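# Place a tray part into the fixture pocket

## Task

Pick a single part out of the black tray and lower it into the pocket on top of the raised fixture so that it lies flat, with the part's cut corner matched to the pocket's cut corner.

## Robot and tools

Robot: two 6-joint arms, left_arm and right_arm, each with a parallel two-finger gripper. The fingers point along the gripper's +z axis and close along its y axis. end_effector_position is the point between the finger pads, just under 1 cm behind the tips.

Frames: the scene frame has its origin at table-top height, midway between the nominal arm bases, +z up, +x out over the table, and left_arm on the +y side (this is not the image side). Calibrated bases in the scene frame: left_arm at (-0.048, +0.264, +0.038) m, quat_wxyz (+1.000, 0, 0, +0.026); right_arm at (-0.008, -0.358, +0.046) m, quat_wxyz (+1.000, 0, 0, +0.023); both have +z up. Each arm reports its hand pose, velocities, targets and wrist camera pose in its own base frame. Fixed cameras and the table use the scene frame. Reported positions and orientations can be off by a few centimetres, more at long reach.

Row layout (shared by execute_actions and move): one flat list of 14 numbers, each in [-1, 1], always covering both arms: dx, dy, dz, rx, ry, rz, opening for left_arm, then the same seven for right_arm. The six pose numbers are an offset, not a pose: they are measured from that arm's Hand target at the start of the action or move, along that Hand target's own axes. Scale: 1.0 equals 0.6 m for dx, dy, dz and 180 degrees for rx, ry, rz, which together form one rotation vector. Sending the same offset twice moves twice. Sending six zeros re-requests the current Hand target. Opening is absolute: +1 fully open (about 87 mm between pads), +0.5 about 69 mm, 0 about 43 mm, -0.5 about 18 mm, -1 closed. A 0 in the opening slot is a real command, so to leave a gripper unchanged resend its present value (see Tool commands in the result).

execute_actions(actions, cameras): actions is a list of actions; each action is a table of up to 15 rows, one row per 1/30 s step, and a short table repeats its last row to fill 15 steps. Every row is an offset from the pose at the start of that action, not from the previous row. An empty list only returns state and images.

move(target, speed, blend, opening_speed, blocking, cameras): drives each gripper in a straight line toward target, either one 14-number row or a list of up to 15 rows; all rows are offsets from the same starting Hand targets. speed is the top path speed in m/s, 0.002 to 0.5 (default 0.25), one value or one per target; rotation is capped at twice that in rad/s. blend (m) rounds corners between listed targets; 0 stops at each. opening_speed (0.2 or more, in scale units per second) makes opening changes gradual. blocking=false returns after about 0.5 s while the move continues. Paths are capped at 10 s, do not avoid obstacles or the other arm, and grippers can lag or overshoot, especially fast or at full stretch. Openings for later targets are applied only on arrival, with the arms paused.

wait(seconds 0 to 10) lets time pass holding the last commands. stop brakes a running move. zoom_image(camera, region [x0, y0, x1, y1] in pixels, at most 504 by 504) enlarges part of a camera's latest image; cameras are cam_head_left, cam_head_right, cam_high, cam_low, cam_left_wrist, cam_right_wrist, all 896x504. read_manual gives only licence text. finished_scene(scene) ends the current scene, given its number; it cannot be undone, and the part must stay seated without the robot.

Controller behaviour: each step, the commanded pose is limited to 100 mm and 20 degrees from the measured pose. Hand target in the result is the last commanded pose after that limit, and the next offset starts there. Grippers often stop short or sag and tilt from friction and weight; check the reported pose after each motion and send the remaining difference as an offset. Small moves may not happen or may go sideways.

Results: gripper pose, Joint positions (last value per arm is the gripper from 0 closed to 1 open), Joint velocities (within noise means at rest), Joint torques (joints 1 to 3 wrap around at ±28 N m), grip_measured on the command scale, Tool commands, and for move a move: line such as done, off_target, moving, held or fault plus limits (paced means a pose was clipped; held means steps were withheld). Done means within 10 mm and 2 degrees, not that contact happened. To grip, command about 0.04 below grip_measured at first contact for full force; readings can be off by about 1 mm.

Avoid: dropping or releasing a moving part, fast impacts, pressing targets far past contact, arms or grippers hitting each other, paths close to an arm's own base (go around), and anything leaving the table. An arm blocked by an object keeps pushing until commanded back past its gripper. Long holding or stretching heats motors: MOTOR HOT appears at 75 °C, at 90 °C the arm folds and stops working, at 100 °C it goes limp. Brief external tugs on held or loose parts can occur. Time spent writing also lets the simulation run.

Each tool is called after "Request:" by a JSON object that holds its "fn" and its "kwargs", one argument or row to a line.

## Session

Request:
{"fn": "execute_actions", "kwargs": {
  "actions": []
}}

Scene clock: 0.00 s.
left_arm: end_effector_position=(+0.3885, +0.0514, +0.0629) grip_measured=+1.000 end_effector_quat_wxyz=(+0.590, -0.097, +0.797, +0.090) | right_arm: end_effector_position=(+0.4033, +0.0054, +0.0674) grip_measured=+0.986 end_effector_quat_wxyz=(+0.595, +0.008, +0.803, -0.025)
Joint positions: left_arm=[0.035 1.56 0.39 0.869 -0.227 -0.04 1] | right_arm=[0.059 1.574 0.433 0.845 0.105 0.001 0.993]
Joint velocities: within noise
Joint torques (N m): no reading
Motor temperatures (°C): left_arm=[18 23 20 20 18 18 18] | right_arm=[21 22 21 25 20 19 17]
Heat: left arm: 23 °C; right arm: 25 °C.
Hand target: left_arm +0.3924, +0.0516, +0.0708; +0.599, -0.098, +0.790, +0.089 | right_arm +0.4063, +0.0056, +0.0735; +0.602, +0.008, +0.798, -0.024
Tool commands: left_gripper/opening=+1.0 right_gripper/opening=+1.0

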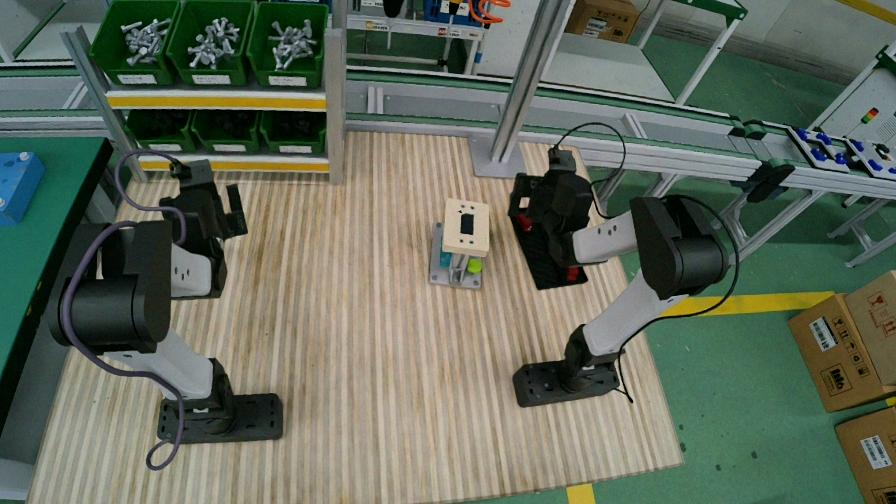

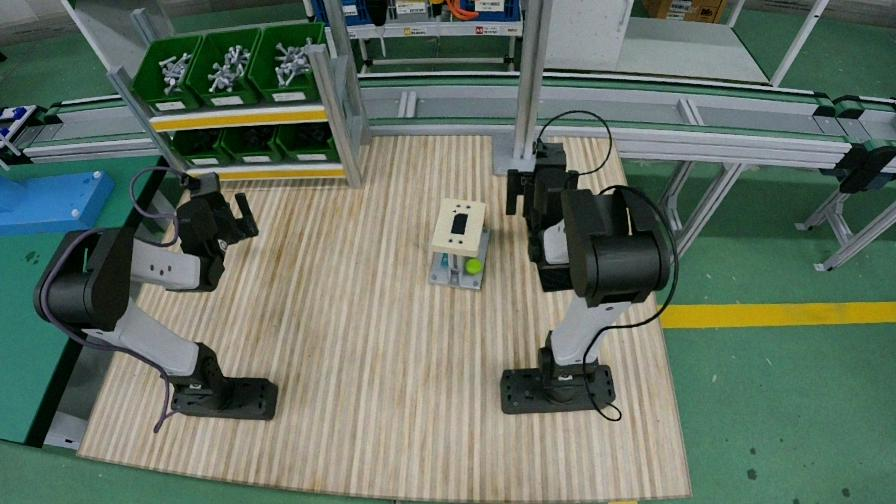

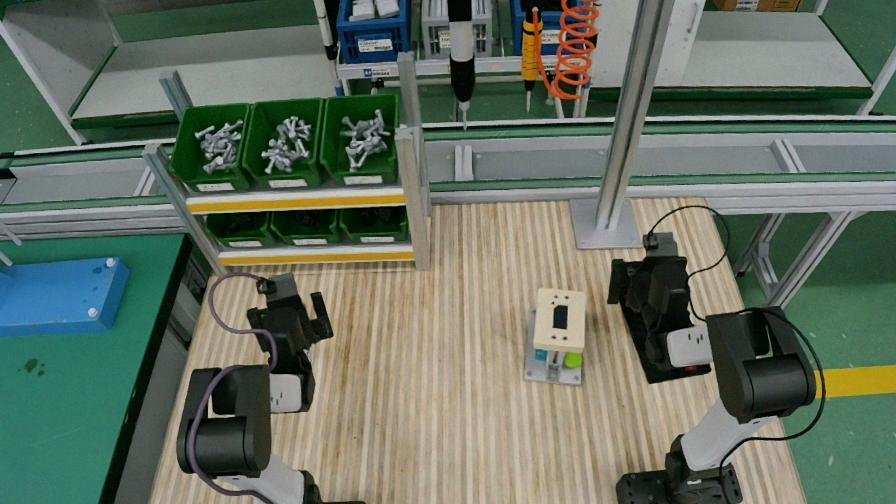

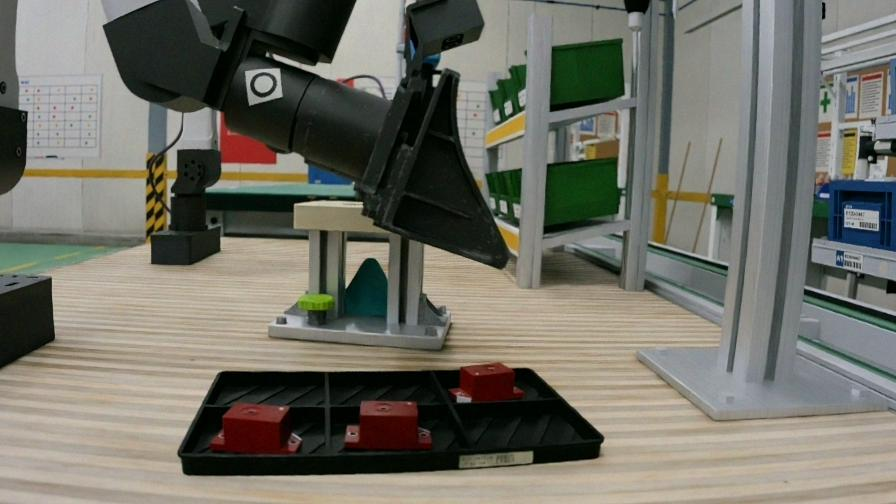

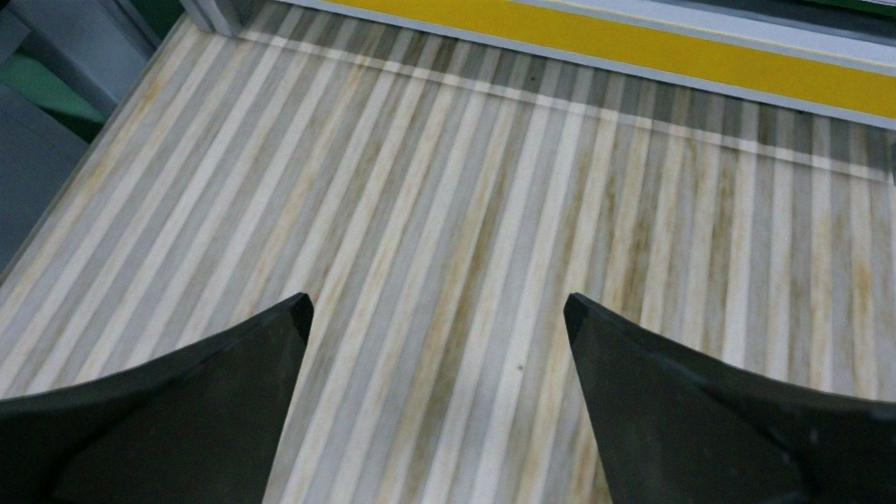

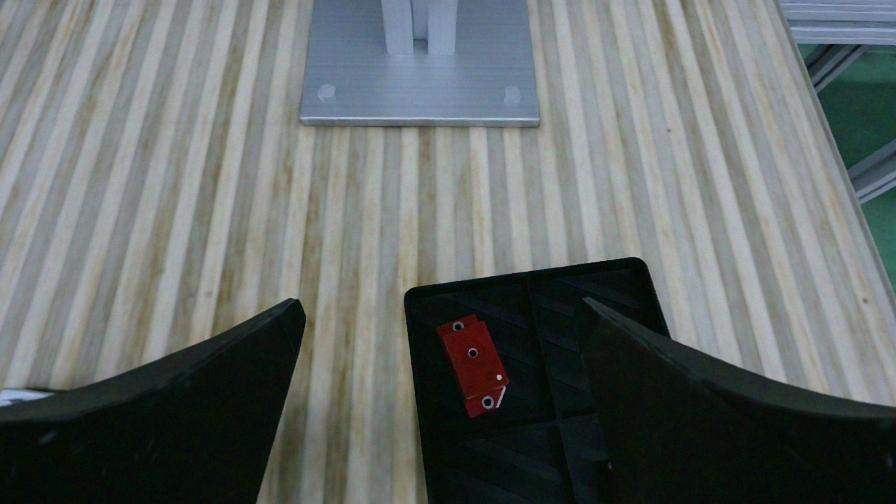

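Request:
{"fn": "move", "kwargs": {
  "target": [0,0,0,0,0,0,1,-0.28,-0.01,-0.337,0,0.26,0,1],
  "cameras": ["cam_high","cam_right_wrist"]
}}

Request:
{"fn": "zoom_image", "kwargs": {
  "camera": "cam_high",
  "region": [510, 260, 730, 400]
}}

Request:
{"fn": "zoom_image", "kwargs": {
  "camera": "cam_right_wrist",
  "region": [100, 0, 604, 252]
}}

Scene clock: 8.10 s.
left_arm: end_effector_position=(+0.3885, +0.0514, +0.0629) grip_measured=+1.000 end_effector_quat_wxyz=(+0.590, -0.097, +0.797, +0.090) | right_arm: end_effector_position=(+0.2574, +0.0081, +0.2855) grip_measured=+0.986 end_effector_quat_wxyz=(+0.230, +0.018, +0.973, -0.025)
Joint positions: left_arm=[0.035 1.56 0.39 0.869 -0.227 -0.04 1] | right_arm=[0.08 1.431 1.839 -1.521 0.093 0.096 0.993]
Joint velocities: within noise
Joint torques (N m): left_arm=[-0.27 -6.28 6.35 2 0.04 0.01] | right_arm=[0.76 -3.66 7.02 0.99 -0.1 0.02]
Motor temperatures (°C): left_arm=[18 23 20 22 18 18 18] | right_arm=[21 23 22 26 20 19 17]
Heat: left arm: 23 °C; right arm: 26 °C.
Hand target: left_arm +0.3924, +0.0516, +0.0708; +0.599, -0.098, +0.790, +0.089 | right_arm +0.2580, +0.0120, +0.2905; +0.235, +0.017, +0.972, -0.019
Off the commanded pose: left_arm 0.009 m, 1 deg | right_arm 0.006 m, 1 deg.
move: done
Images, in order (width x height): cam_high 896x504, cam_right_wrist 896x504.

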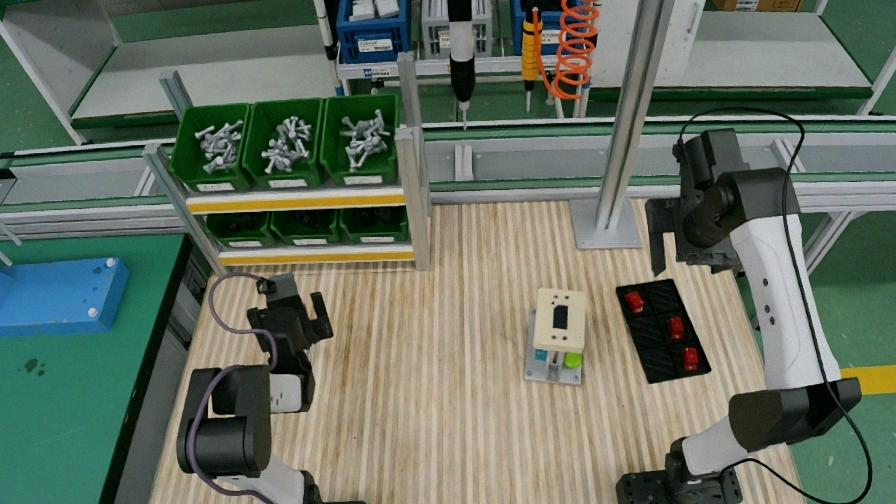

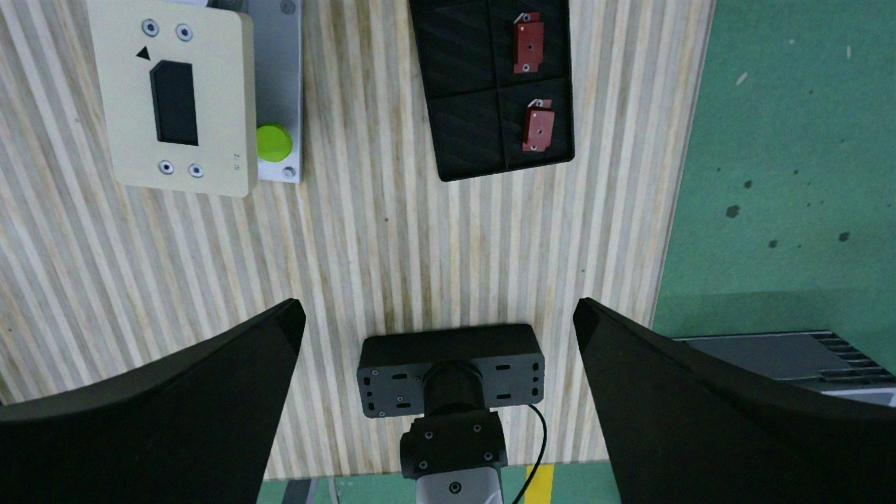

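Scaled by 2.291 from the camera's 896x504 image, which has a finer 1280x720 frame.

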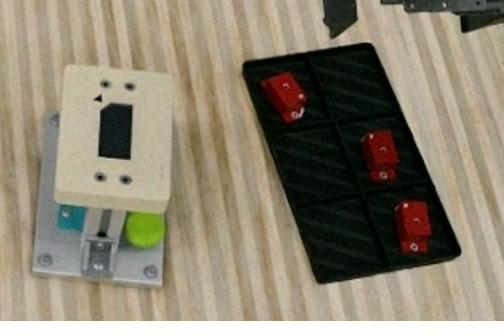

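Scaled by 1.000.

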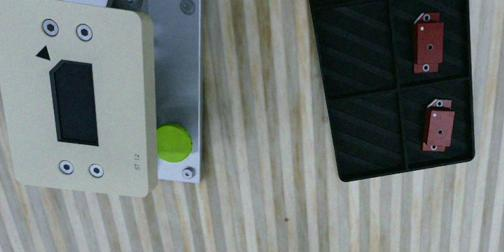

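Request:
{"fn": "move", "kwargs": {
  "target": [0,0,0,0,0,0,1,0.117,-0.153,0.378,-0.0097,0.152,0,1],
  "cameras": ["cam_high","cam_right_wrist","cam_head_left"]
}}

Request:
{"fn": "zoom_image", "kwargs": {
  "camera": "cam_head_left",
  "region": [480, 180, 620, 320]
}}

Scene clock: 28.70 s.
left_arm: end_effector_position=(+0.3885, +0.0514, +0.0629) grip_measured=+1.000 end_effector_quat_wxyz=(+0.590, -0.097, +0.797, +0.090) | right_arm: end_effector_position=(+0.2925, -0.0860, +0.0578) grip_measured=+0.986 end_effector_quat_wxyz=(-0.009, +0.019, +1.000, +0.002)
Joint positions: left_arm=[0.035 1.56 0.39 0.869 -0.227 -0.04 1] | right_arm=[-0.257 1.896 1.427 -1.12 0 -0.218 0.993]
Joint velocities: within noise
Joint torques (N m): left_arm=[-0.27 -6.28 6.35 2 0.04 0.01] | right_arm=[-0.23 -8.47 5.68 0.35 -0.08 -0.09]
Motor temperatures (°C): left_arm=[18 24 21 24 18 18 18] | right_arm=[21 23 24 26 20 19 17]
Heat: left arm: 24 °C; right arm: 26 °C.
Hand target: left_arm +0.3924, +0.0516, +0.0708; +0.599, -0.098, +0.790, +0.089 | right_arm +0.2954, -0.0881, +0.0595; -0.001, +0.018, +1.000, +0.001
Off the commanded pose: left_arm 0.009 m, 1 deg | right_arm 0.004 m, 1 deg.
move: done
Images, in order (width x height): cam_head_left 896x504, cam_high 896x504, cam_right_wrist 896x504.

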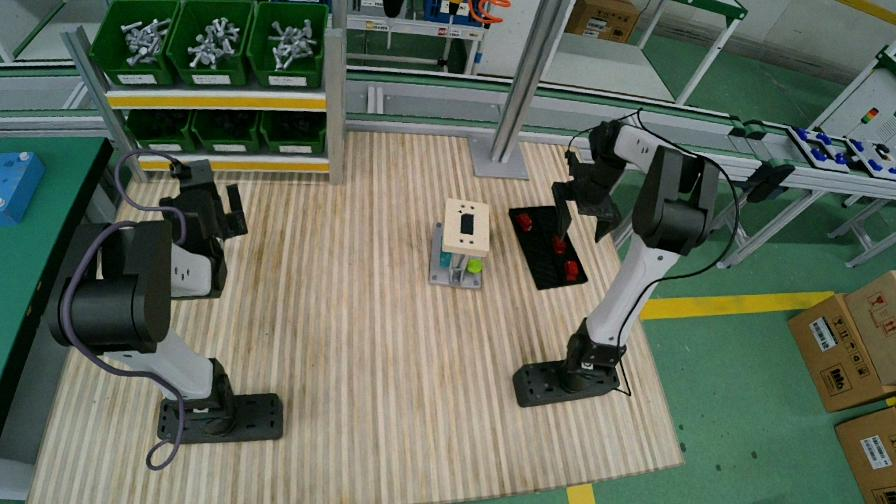

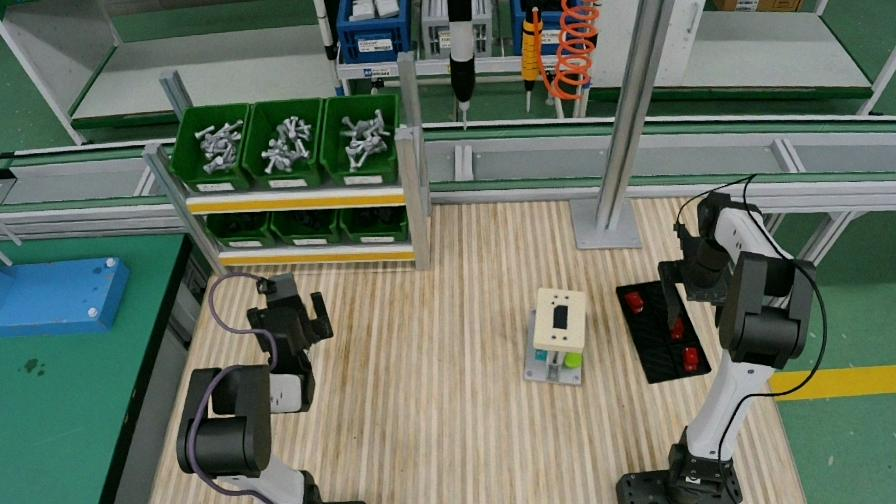

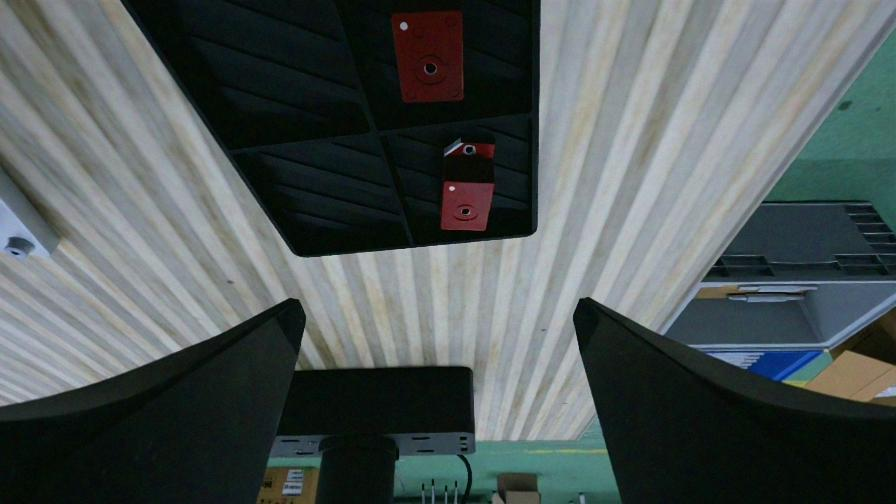

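Scaled by 3.600 from the camera's 896x504 image, which has a finer 1280x720 frame.

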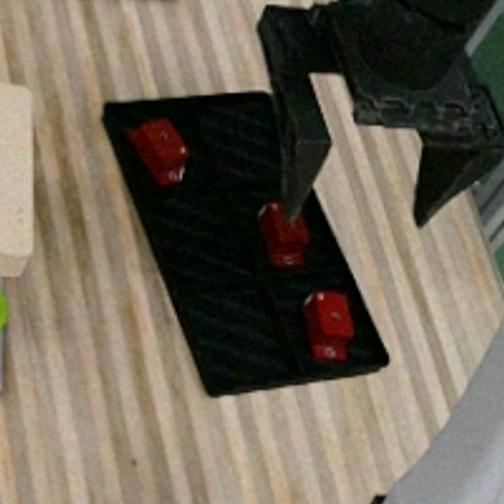

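Request:
{"fn": "move", "kwargs": {
  "target": [0,0,0,0,0,0,1,0.053,-0.017,0.097,0,0,0,0],
  "cameras": ["cam_right_wrist","cam_head_left"]
}}

Request:
{"fn": "zoom_image", "kwargs": {
  "camera": "cam_head_left",
  "region": [500, 190, 620, 310]
}}

Scene clock: 43.50 s.
left_arm: end_effector_position=(+0.3885, +0.0514, +0.0629) grip_measured=+1.000 end_effector_quat_wxyz=(+0.590, -0.097, +0.797, +0.090) | right_arm: end_effector_position=(+0.2626, -0.0951, -0.0032) grip_measured=+0.000 end_effector_quat_wxyz=(-0.012, +0.019, +1.000, +0.004)
Joint positions: left_arm=[0.035 1.56 0.39 0.869 -0.227 -0.04 1] | right_arm=[-0.308 1.891 1.16 -0.866 0 -0.271 0.5]
Joint velocities: within noise
Joint torques (N m): left_arm=[-0.28 -6.28 6.35 2 0.04 0.01] | right_arm=[-0.35 -9.88 4.16 0.33 -0.08 -0.1]
Motor temperatures (°C): left_arm=[18 24 22 25 18 18 18] | right_arm=[21 25 24 26 20 19 17]
Heat: left arm: 25 °C; right arm: 26 °C.
Hand target: left_arm +0.3924, +0.0516, +0.0708; +0.599, -0.098, +0.790, +0.089 | right_arm +0.2631, -0.0970, +0.0013; -0.001, +0.018, +1.000, +0.001
Off the commanded pose: left_arm 0.009 m, 1 deg | right_arm 0.005 m, 1 deg.
move: done
Images, in order (width x height): cam_head_left 896x504, cam_right_wrist 896x504.

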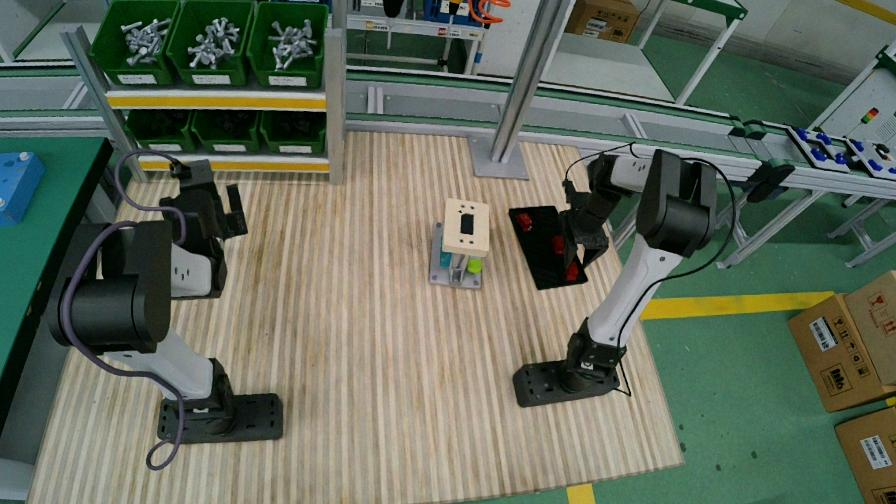

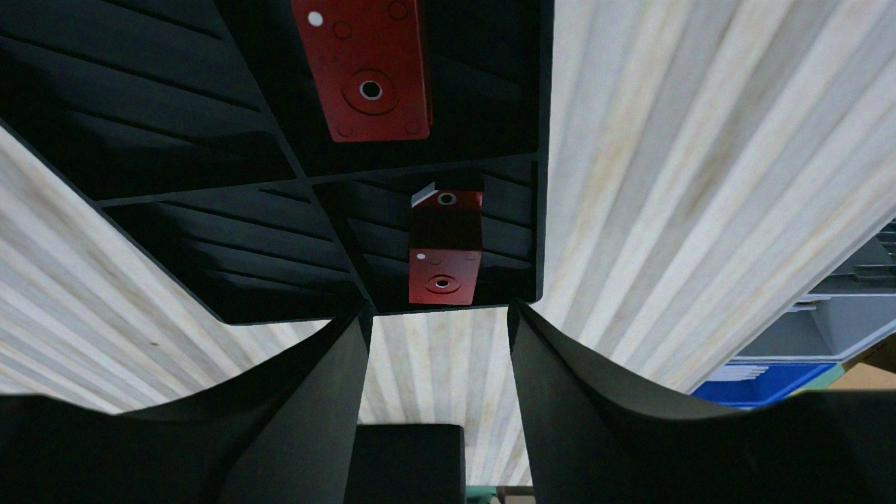

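Scaled by 4.200 from the camera's 896x504 image, which has a finer 1280x720 frame.

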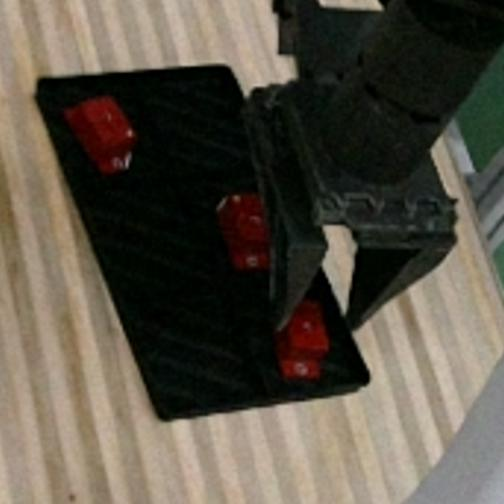

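Request:
{"fn": "move", "kwargs": {
  "target": [
    [0,0,0,0,0,0,1,0.009,-0.002,0.047,0,0,0.014,0],
    [0,0,0,0,0,0,1,0.009,-0.002,0.047,0,0,0.014,-0.95]
  ],
  "speed": 0.1,
  "opening_speed": 0.7,
  "cameras": ["cam_right_wrist","cam_head_left","cam_low"]
}}

Request:
{"fn": "zoom_image", "kwargs": {
  "camera": "cam_low",
  "region": [160, 300, 620, 490]
}}

Scene clock: 55.87 s.
left_arm: end_effector_position=(+0.3885, +0.0514, +0.0629) grip_measured=+1.000 end_effector_quat_wxyz=(+0.590, -0.097, +0.797, +0.090) | right_arm: end_effector_position=(+0.2605, -0.0972, -0.0236) grip_measured=-0.428 end_effector_quat_wxyz=(+0.002, +0.034, +0.999, +0.000)
Joint positions: left_arm=[0.035 1.56 0.39 0.869 -0.227 -0.04 1] | right_arm=[-0.32 1.9 1.085 -0.751 0 -0.252 0.286]
Joint velocities: within noise
Joint torques (N m): left_arm=[-0.28 -6.28 6.35 2 0.04 0.01] | right_arm=[-0.53 -6.93 4.14 0.38 -0.08 0.01]
Motor temperatures (°C): left_arm=[18 25 22 26 18 18 18] | right_arm=[21 26 24 25 20 19 17]
Heat: left arm: 26 °C; right arm: 26 °C.
Hand target: left_arm +0.3924, +0.0516, +0.0708; +0.599, -0.098, +0.790, +0.089 | right_arm +0.2576, -0.0980, -0.0269; -0.001, +0.040, +0.999, +0.001
Off the commanded pose: left_arm 0.009 m, 1 deg | right_arm 0.004 m, 1 deg.
move: done
Images, in order (width x height): cam_head_left 896x504, cam_low 896x504, cam_right_wrist 896x504.

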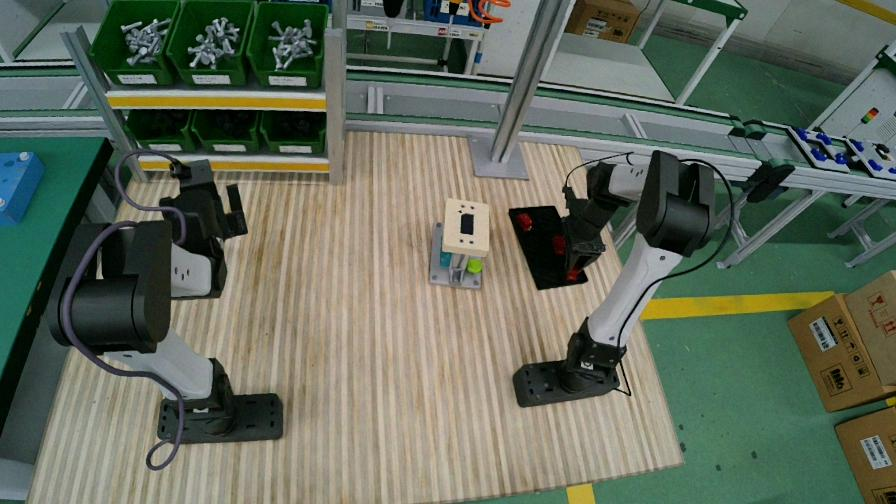

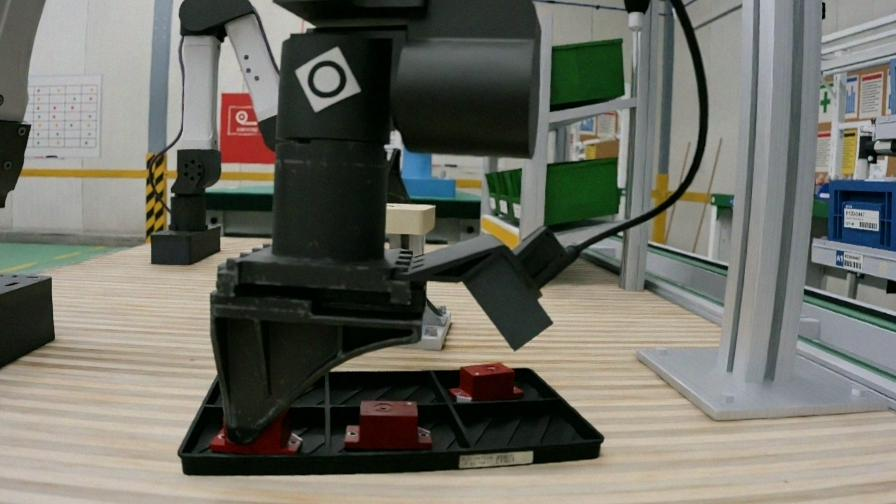

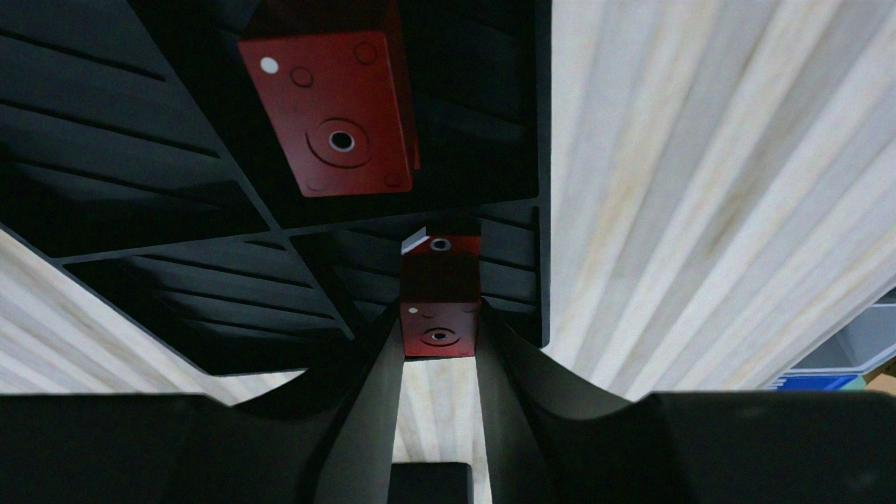

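Scaled by 1.096 from the camera's 896x504 image, which has a finer 1280x720 frame.

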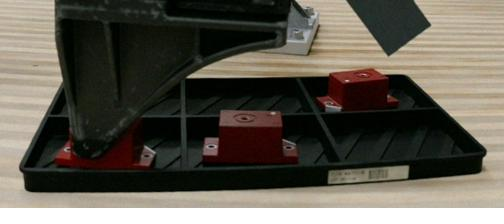

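Request:
{"fn": "move", "kwargs": {
  "target": [
    [0,0,0,0,0,0,1,0,0,-0.287,0,0,0,-0.95],
    [0,0,0,0,0,0,1,-0.033,0.506,-0.287,0,0,0.05,-0.95]
  ],
  "speed": 0.2,
  "blend": [0.03,0],
  "cameras": ["cam_right_wrist","cam_high","cam_low"]
}}

Request:
{"fn": "zoom_image", "kwargs": {
  "camera": "cam_right_wrist",
  "region": [300, 80, 600, 360]
}}

Request:
{"fn": "zoom_image", "kwargs": {
  "camera": "cam_high",
  "region": [510, 250, 610, 350]
}}

Scene clock: 78.53 s.
left_arm: end_effector_position=(+0.3885, +0.0514, +0.0629) grip_measured=+1.000 end_effector_quat_wxyz=(+0.590, -0.097, +0.797, +0.090) | right_arm: end_effector_position=(+0.2982, +0.2014, +0.1396) grip_measured=-0.428 end_effector_quat_wxyz=(-0.006, +0.113, +0.994, -0.004)
Joint positions: left_arm=[0.035 1.56 0.39 0.869 -0.227 -0.04 1] | right_arm=[0.515 2.062 1.99 -1.514 -0.001 0.742 0.286]
Joint velocities: within noise
Joint torques (N m): left_arm=[-0.28 -6.28 6.35 2 0.04 0.01] | right_arm=[-0.13 -8.9 7.9 0.07 -0.02 0.03]
Motor temperatures (°C): left_arm=[18 25 23 27 18 18 18] | right_arm=[21 27 24 25 20 19 18]
Heat: left arm: 27 °C; right arm: 27 °C.
Hand target: left_arm +0.3924, +0.0516, +0.0708; +0.599, -0.098, +0.790, +0.089 | right_arm +0.3017, +0.2029, +0.1456; -0.001, +0.118, +0.993, +0.001
Off the commanded pose: left_arm 0.009 m, 1 deg | right_arm 0.007 m, 1 deg.
move: done
Images, in order (width x height): cam_high 896x504, cam_low 896x504, cam_right_wrist 896x504.

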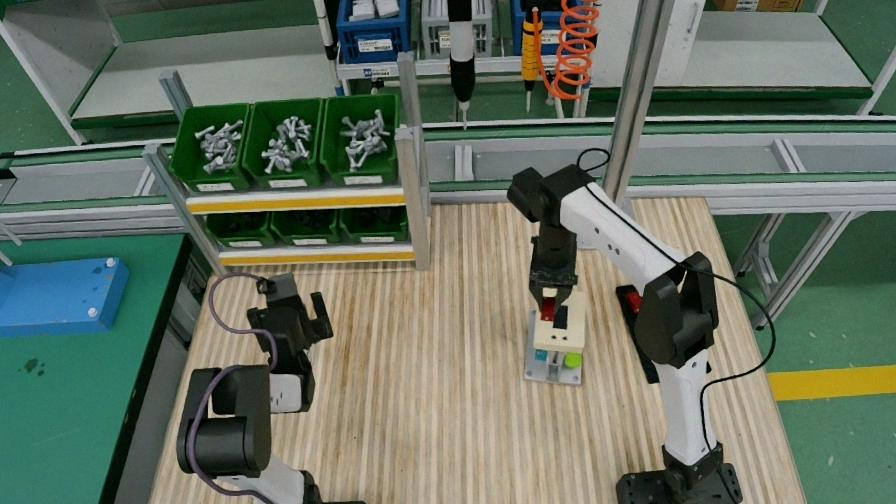

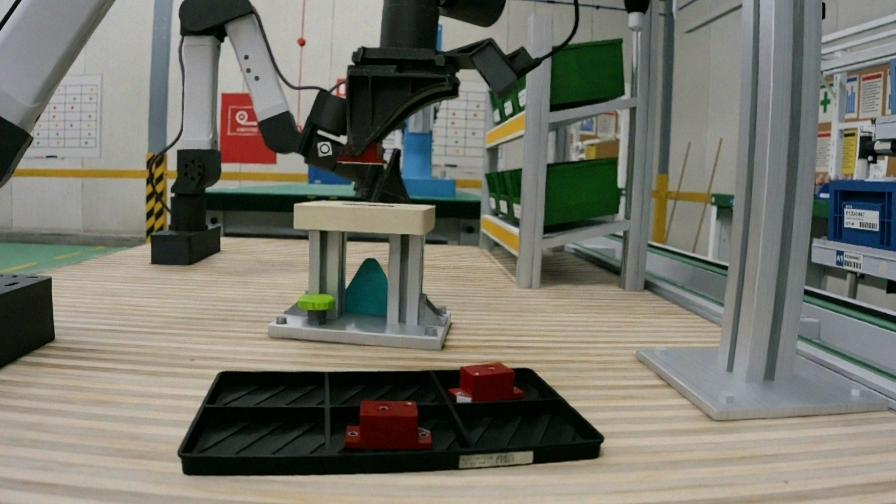

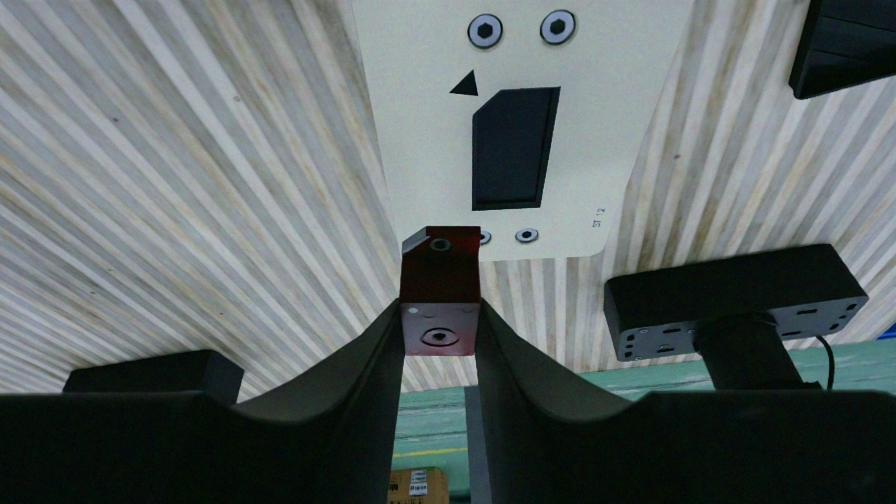

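Scaled by 1.680 from the camera's 896x504 image, which has a finer 1280x720 frame.

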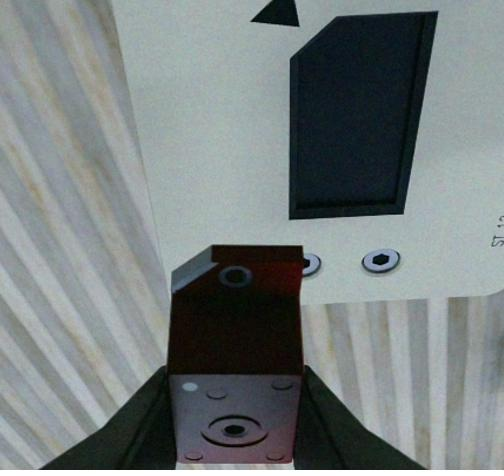

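Scaled by 5.040 from the camera's 896x504 image, which has a finer 1280x720 frame.

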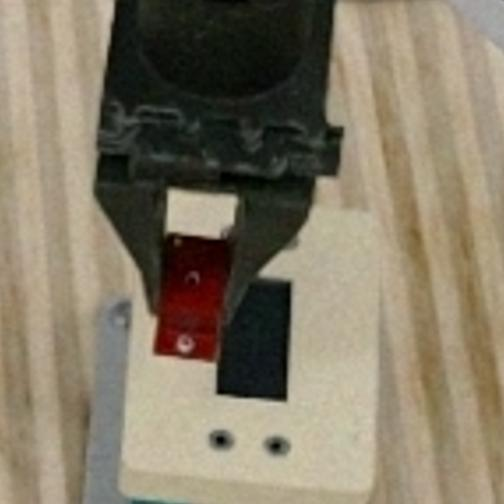

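Request:
{"fn": "move", "kwargs": {
  "target": [0,0,0,0,0,0,1,-0.043,-0.032,0.042,0,0,-0.006,-0.95],
  "speed": 0.12,
  "cameras": ["cam_right_wrist","cam_high"]
}}

Request:
{"fn": "zoom_image", "kwargs": {
  "camera": "cam_right_wrist",
  "region": [360, 140, 520, 280]
}}

Request:
{"fn": "zoom_image", "kwargs": {
  "camera": "cam_high",
  "region": [510, 260, 610, 360]
}}

Scene clock: 96.17 s.
left_arm: end_effector_position=(+0.3885, +0.0514, +0.0629) grip_measured=+1.000 end_effector_quat_wxyz=(+0.590, -0.097, +0.797, +0.090) | right_arm: end_effector_position=(+0.3224, +0.1789, +0.1220) grip_measured=-0.428 end_effector_quat_wxyz=(+0.000, +0.111, +0.994, +0.000)
Joint positions: left_arm=[0.035 1.56 0.39 0.869 -0.227 -0.04 1] | right_arm=[0.437 2.085 1.957 -1.442 0 0.66 0.286]
Joint velocities: within noise
Joint torques (N m): left_arm=[-0.28 -6.28 6.35 2 0.04 0.01] | right_arm=[-0.06 -9.52 4.98 0.32 -0.03 -0.08]
Motor temperatures (°C): left_arm=[18 25 23 27 18 18 18] | right_arm=[21 30 26 25 20 19 18]
Heat: left arm: 27 °C; right arm: 30 °C.
Hand target: left_arm +0.3924, +0.0516, +0.0708; +0.599, -0.098, +0.790, +0.089 | right_arm +0.3223, +0.1782, +0.1204; -0.001, +0.108, +0.994, +0.001
Off the commanded pose: left_arm 0.009 m, 1 deg | right_arm 0.002 m, 0 deg.
move: done
Images, in order (width x height): cam_high 896x504, cam_right_wrist 896x504.

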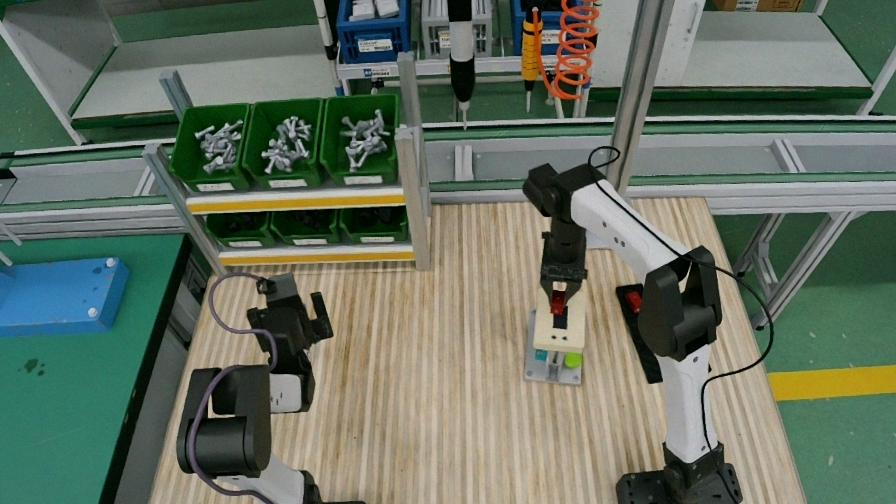

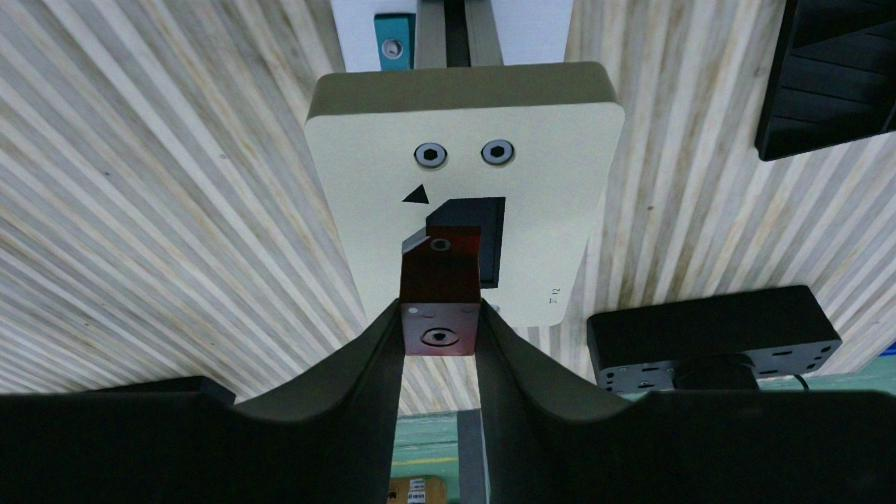

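Scaled by 3.150 from the camera's 896x504 image, which has a finer 1280x720 frame.

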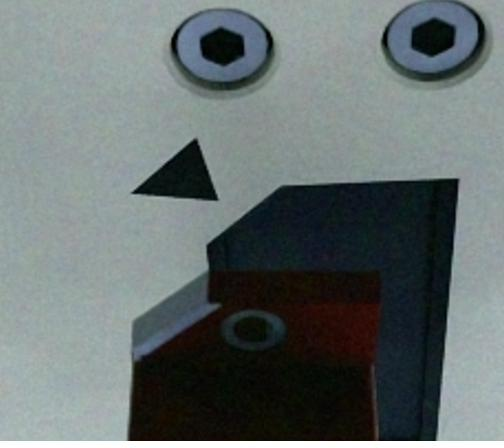

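Scaled by 5.040 from the camera's 896x504 image, which has a finer 1280x720 frame.

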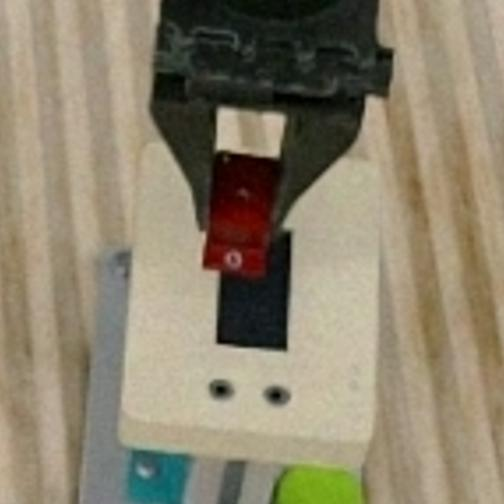

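Request:
{"fn": "move", "kwargs": {
  "target": [0,0,0,0,0,0,1,0.016,-0.012,0.030,0,0,-0.019,-0.95],
  "speed": 0.1,
  "cameras": ["cam_right_wrist","cam_high"]
}}

Request:
{"fn": "zoom_image", "kwargs": {
  "camera": "cam_right_wrist",
  "region": [360, 140, 520, 280]
}}

Request:
{"fn": "zoom_image", "kwargs": {
  "camera": "cam_high",
  "region": [510, 260, 610, 360]
}}

Scene clock: 108.70 s.
left_arm: end_effector_position=(+0.3885, +0.0514, +0.0629) grip_measured=+1.000 end_effector_quat_wxyz=(+0.590, -0.097, +0.797, +0.090) | right_arm: end_effector_position=(+0.3117, +0.1719, +0.0983) grip_measured=-0.428 end_effector_quat_wxyz=(-0.011, +0.084, +0.996, -0.006)
Joint positions: left_arm=[0.035 1.56 0.39 0.869 -0.227 -0.04 1] | right_arm=[0.437 2.058 1.818 -1.357 -0.001 0.606 0.286]
Joint velocities: within noise
Joint torques (N m): left_arm=[-0.25 -6.28 6.37 2 0.04 0.01] | right_arm=[0.46 -11.41 4.36 0.38 -0.02 -0.09]
Motor temperatures (°C): left_arm=[18 25 23 28 18 18 18] | right_arm=[21 31 25 25 20 19 18]
Heat: left arm: 28 °C; right arm: 31 °C.
Hand target: left_arm +0.3924, +0.0516, +0.0708; +0.599, -0.098, +0.790, +0.089 | right_arm +0.3113, +0.1732, +0.1024; -0.001, +0.079, +0.997, +0.001
Off the commanded pose: left_arm 0.009 m, 1 deg | right_arm 0.004 m, 2 deg.
move: done
Images, in order (width x height): cam_high 896x504, cam_right_wrist 896x504.

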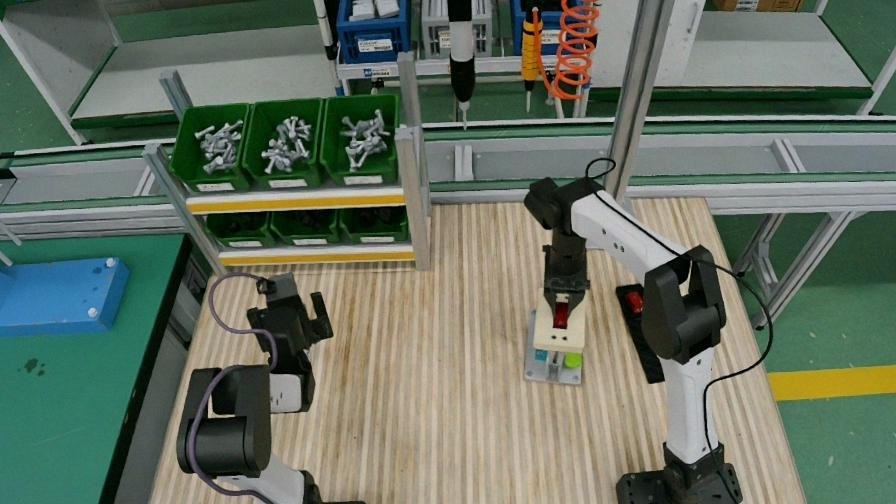

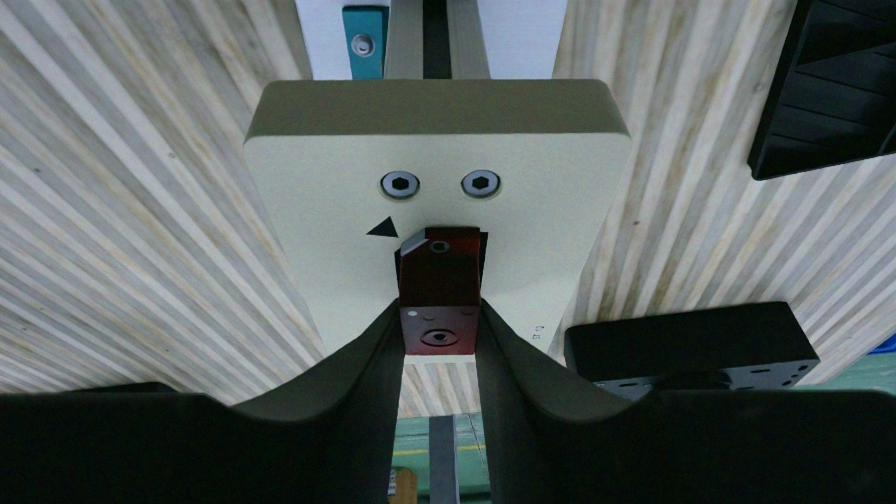

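Scaled by 3.150 from the camera's 896x504 image, which has a finer 1280x720 frame.

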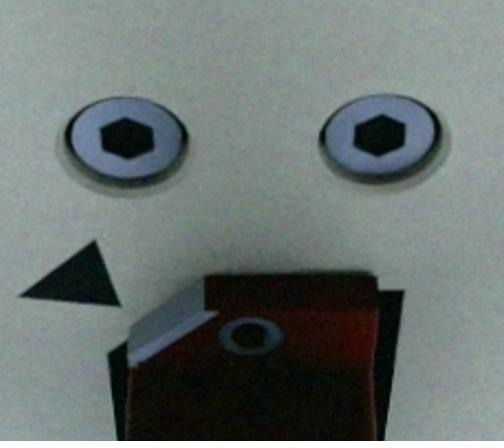

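Scaled by 5.040 from the camera's 896x504 image, which has a finer 1280x720 frame.

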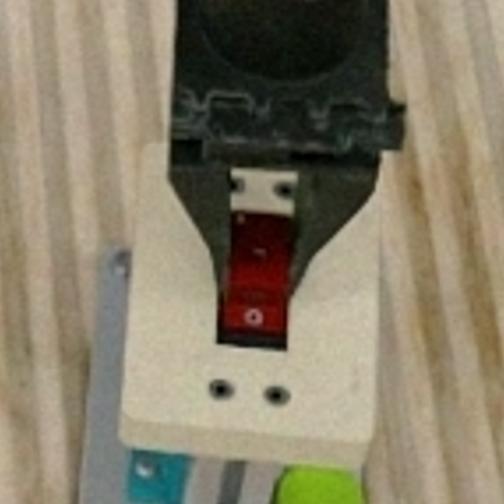

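Request:
{"fn": "move", "kwargs": {
  "target": [
    [0,0,0,0,0,0,1,0.006,0,0,0,0,0,-0.95],
    [0,0,0,0,0,0,1,0.006,0,0.009,0,0,0,-0.95]
  ],
  "speed": 0.06,
  "cameras": ["cam_right_wrist","cam_high"]
}}

Request:
{"fn": "zoom_image", "kwargs": {
  "camera": "cam_right_wrist",
  "region": [360, 140, 520, 280]
}}

Request:
{"fn": "zoom_image", "kwargs": {
  "camera": "cam_high",
  "region": [510, 260, 610, 360]
}}

Scene clock: 119.73 s.
left_arm: end_effector_position=(+0.3885, +0.0514, +0.0629) grip_measured=+1.000 end_effector_quat_wxyz=(+0.590, -0.097, +0.797, +0.090) | right_arm: end_effector_position=(+0.3108, +0.1724, +0.0973) grip_measured=-0.428 end_effector_quat_wxyz=(-0.003, +0.083, +0.997, -0.001)
Joint positions: left_arm=[0.035 1.56 0.39 0.869 -0.227 -0.04 1] | right_arm=[0.439 2.035 1.783 -1.325 -0.001 0.605 0.286]
Joint velocities: within noise
Joint torques (N m): left_arm=[-0.28 -6.28 6.35 2 0.04 0.01] | right_arm=[0.75 -10.4 3.99 0.38 -0.02 -0.05]
Motor temperatures (°C): left_arm=[18 25 23 28 18 18 18] | right_arm=[21 32 24 25 20 19 18]
Heat: left arm: 28 °C; right arm: 32 °C.
Hand target: left_arm +0.3924, +0.0516, +0.0708; +0.599, -0.098, +0.790, +0.089 | right_arm +0.3077, +0.1738, +0.0969; -0.001, +0.079, +0.997, +0.000
Off the commanded pose: left_arm 0.009 m, 1 deg | right_arm 0.003 m, 1 deg.
move: done
Images, in order (width x height): cam_high 896x504, cam_right_wrist 896x504.

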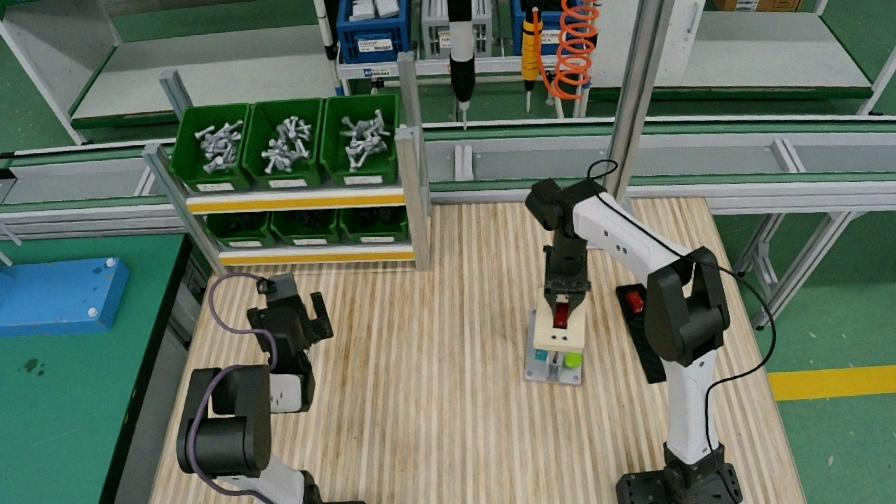

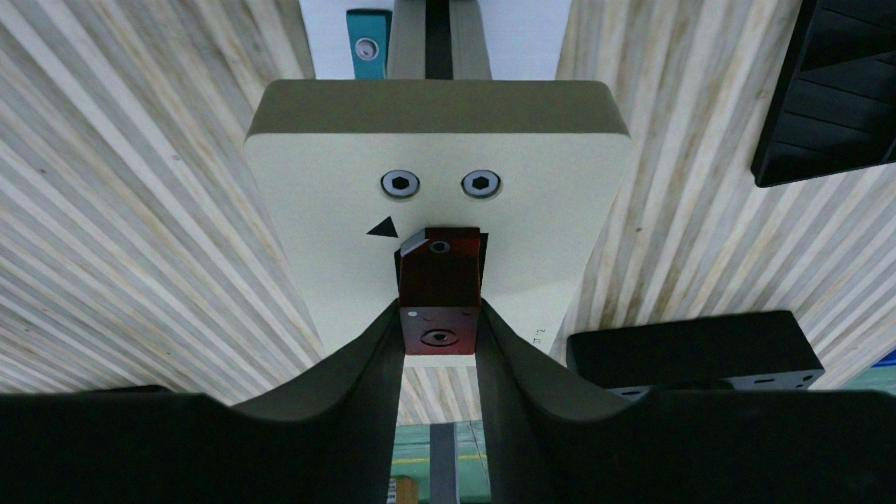

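Scaled by 3.150 from the camera's 896x504 image, which has a finer 1280x720 frame.

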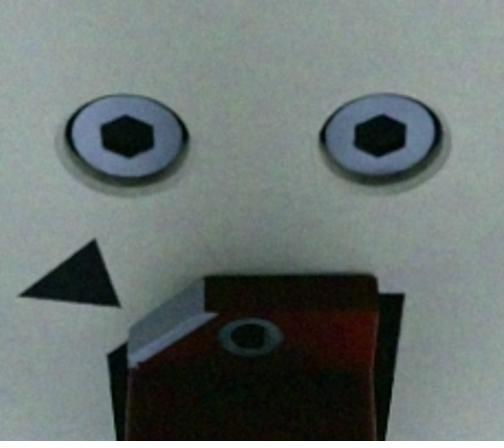

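Scaled by 5.040 from the camera's 896x504 image, which has a finer 1280x720 frame.

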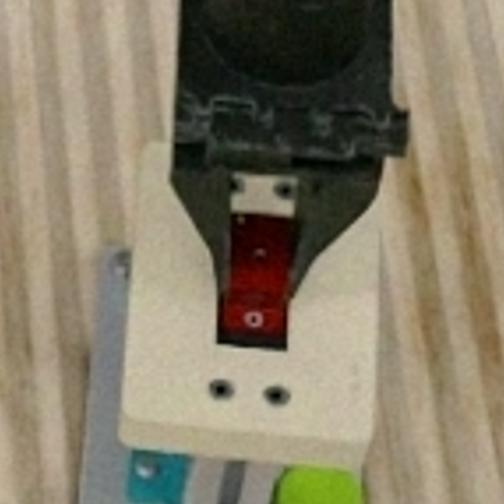

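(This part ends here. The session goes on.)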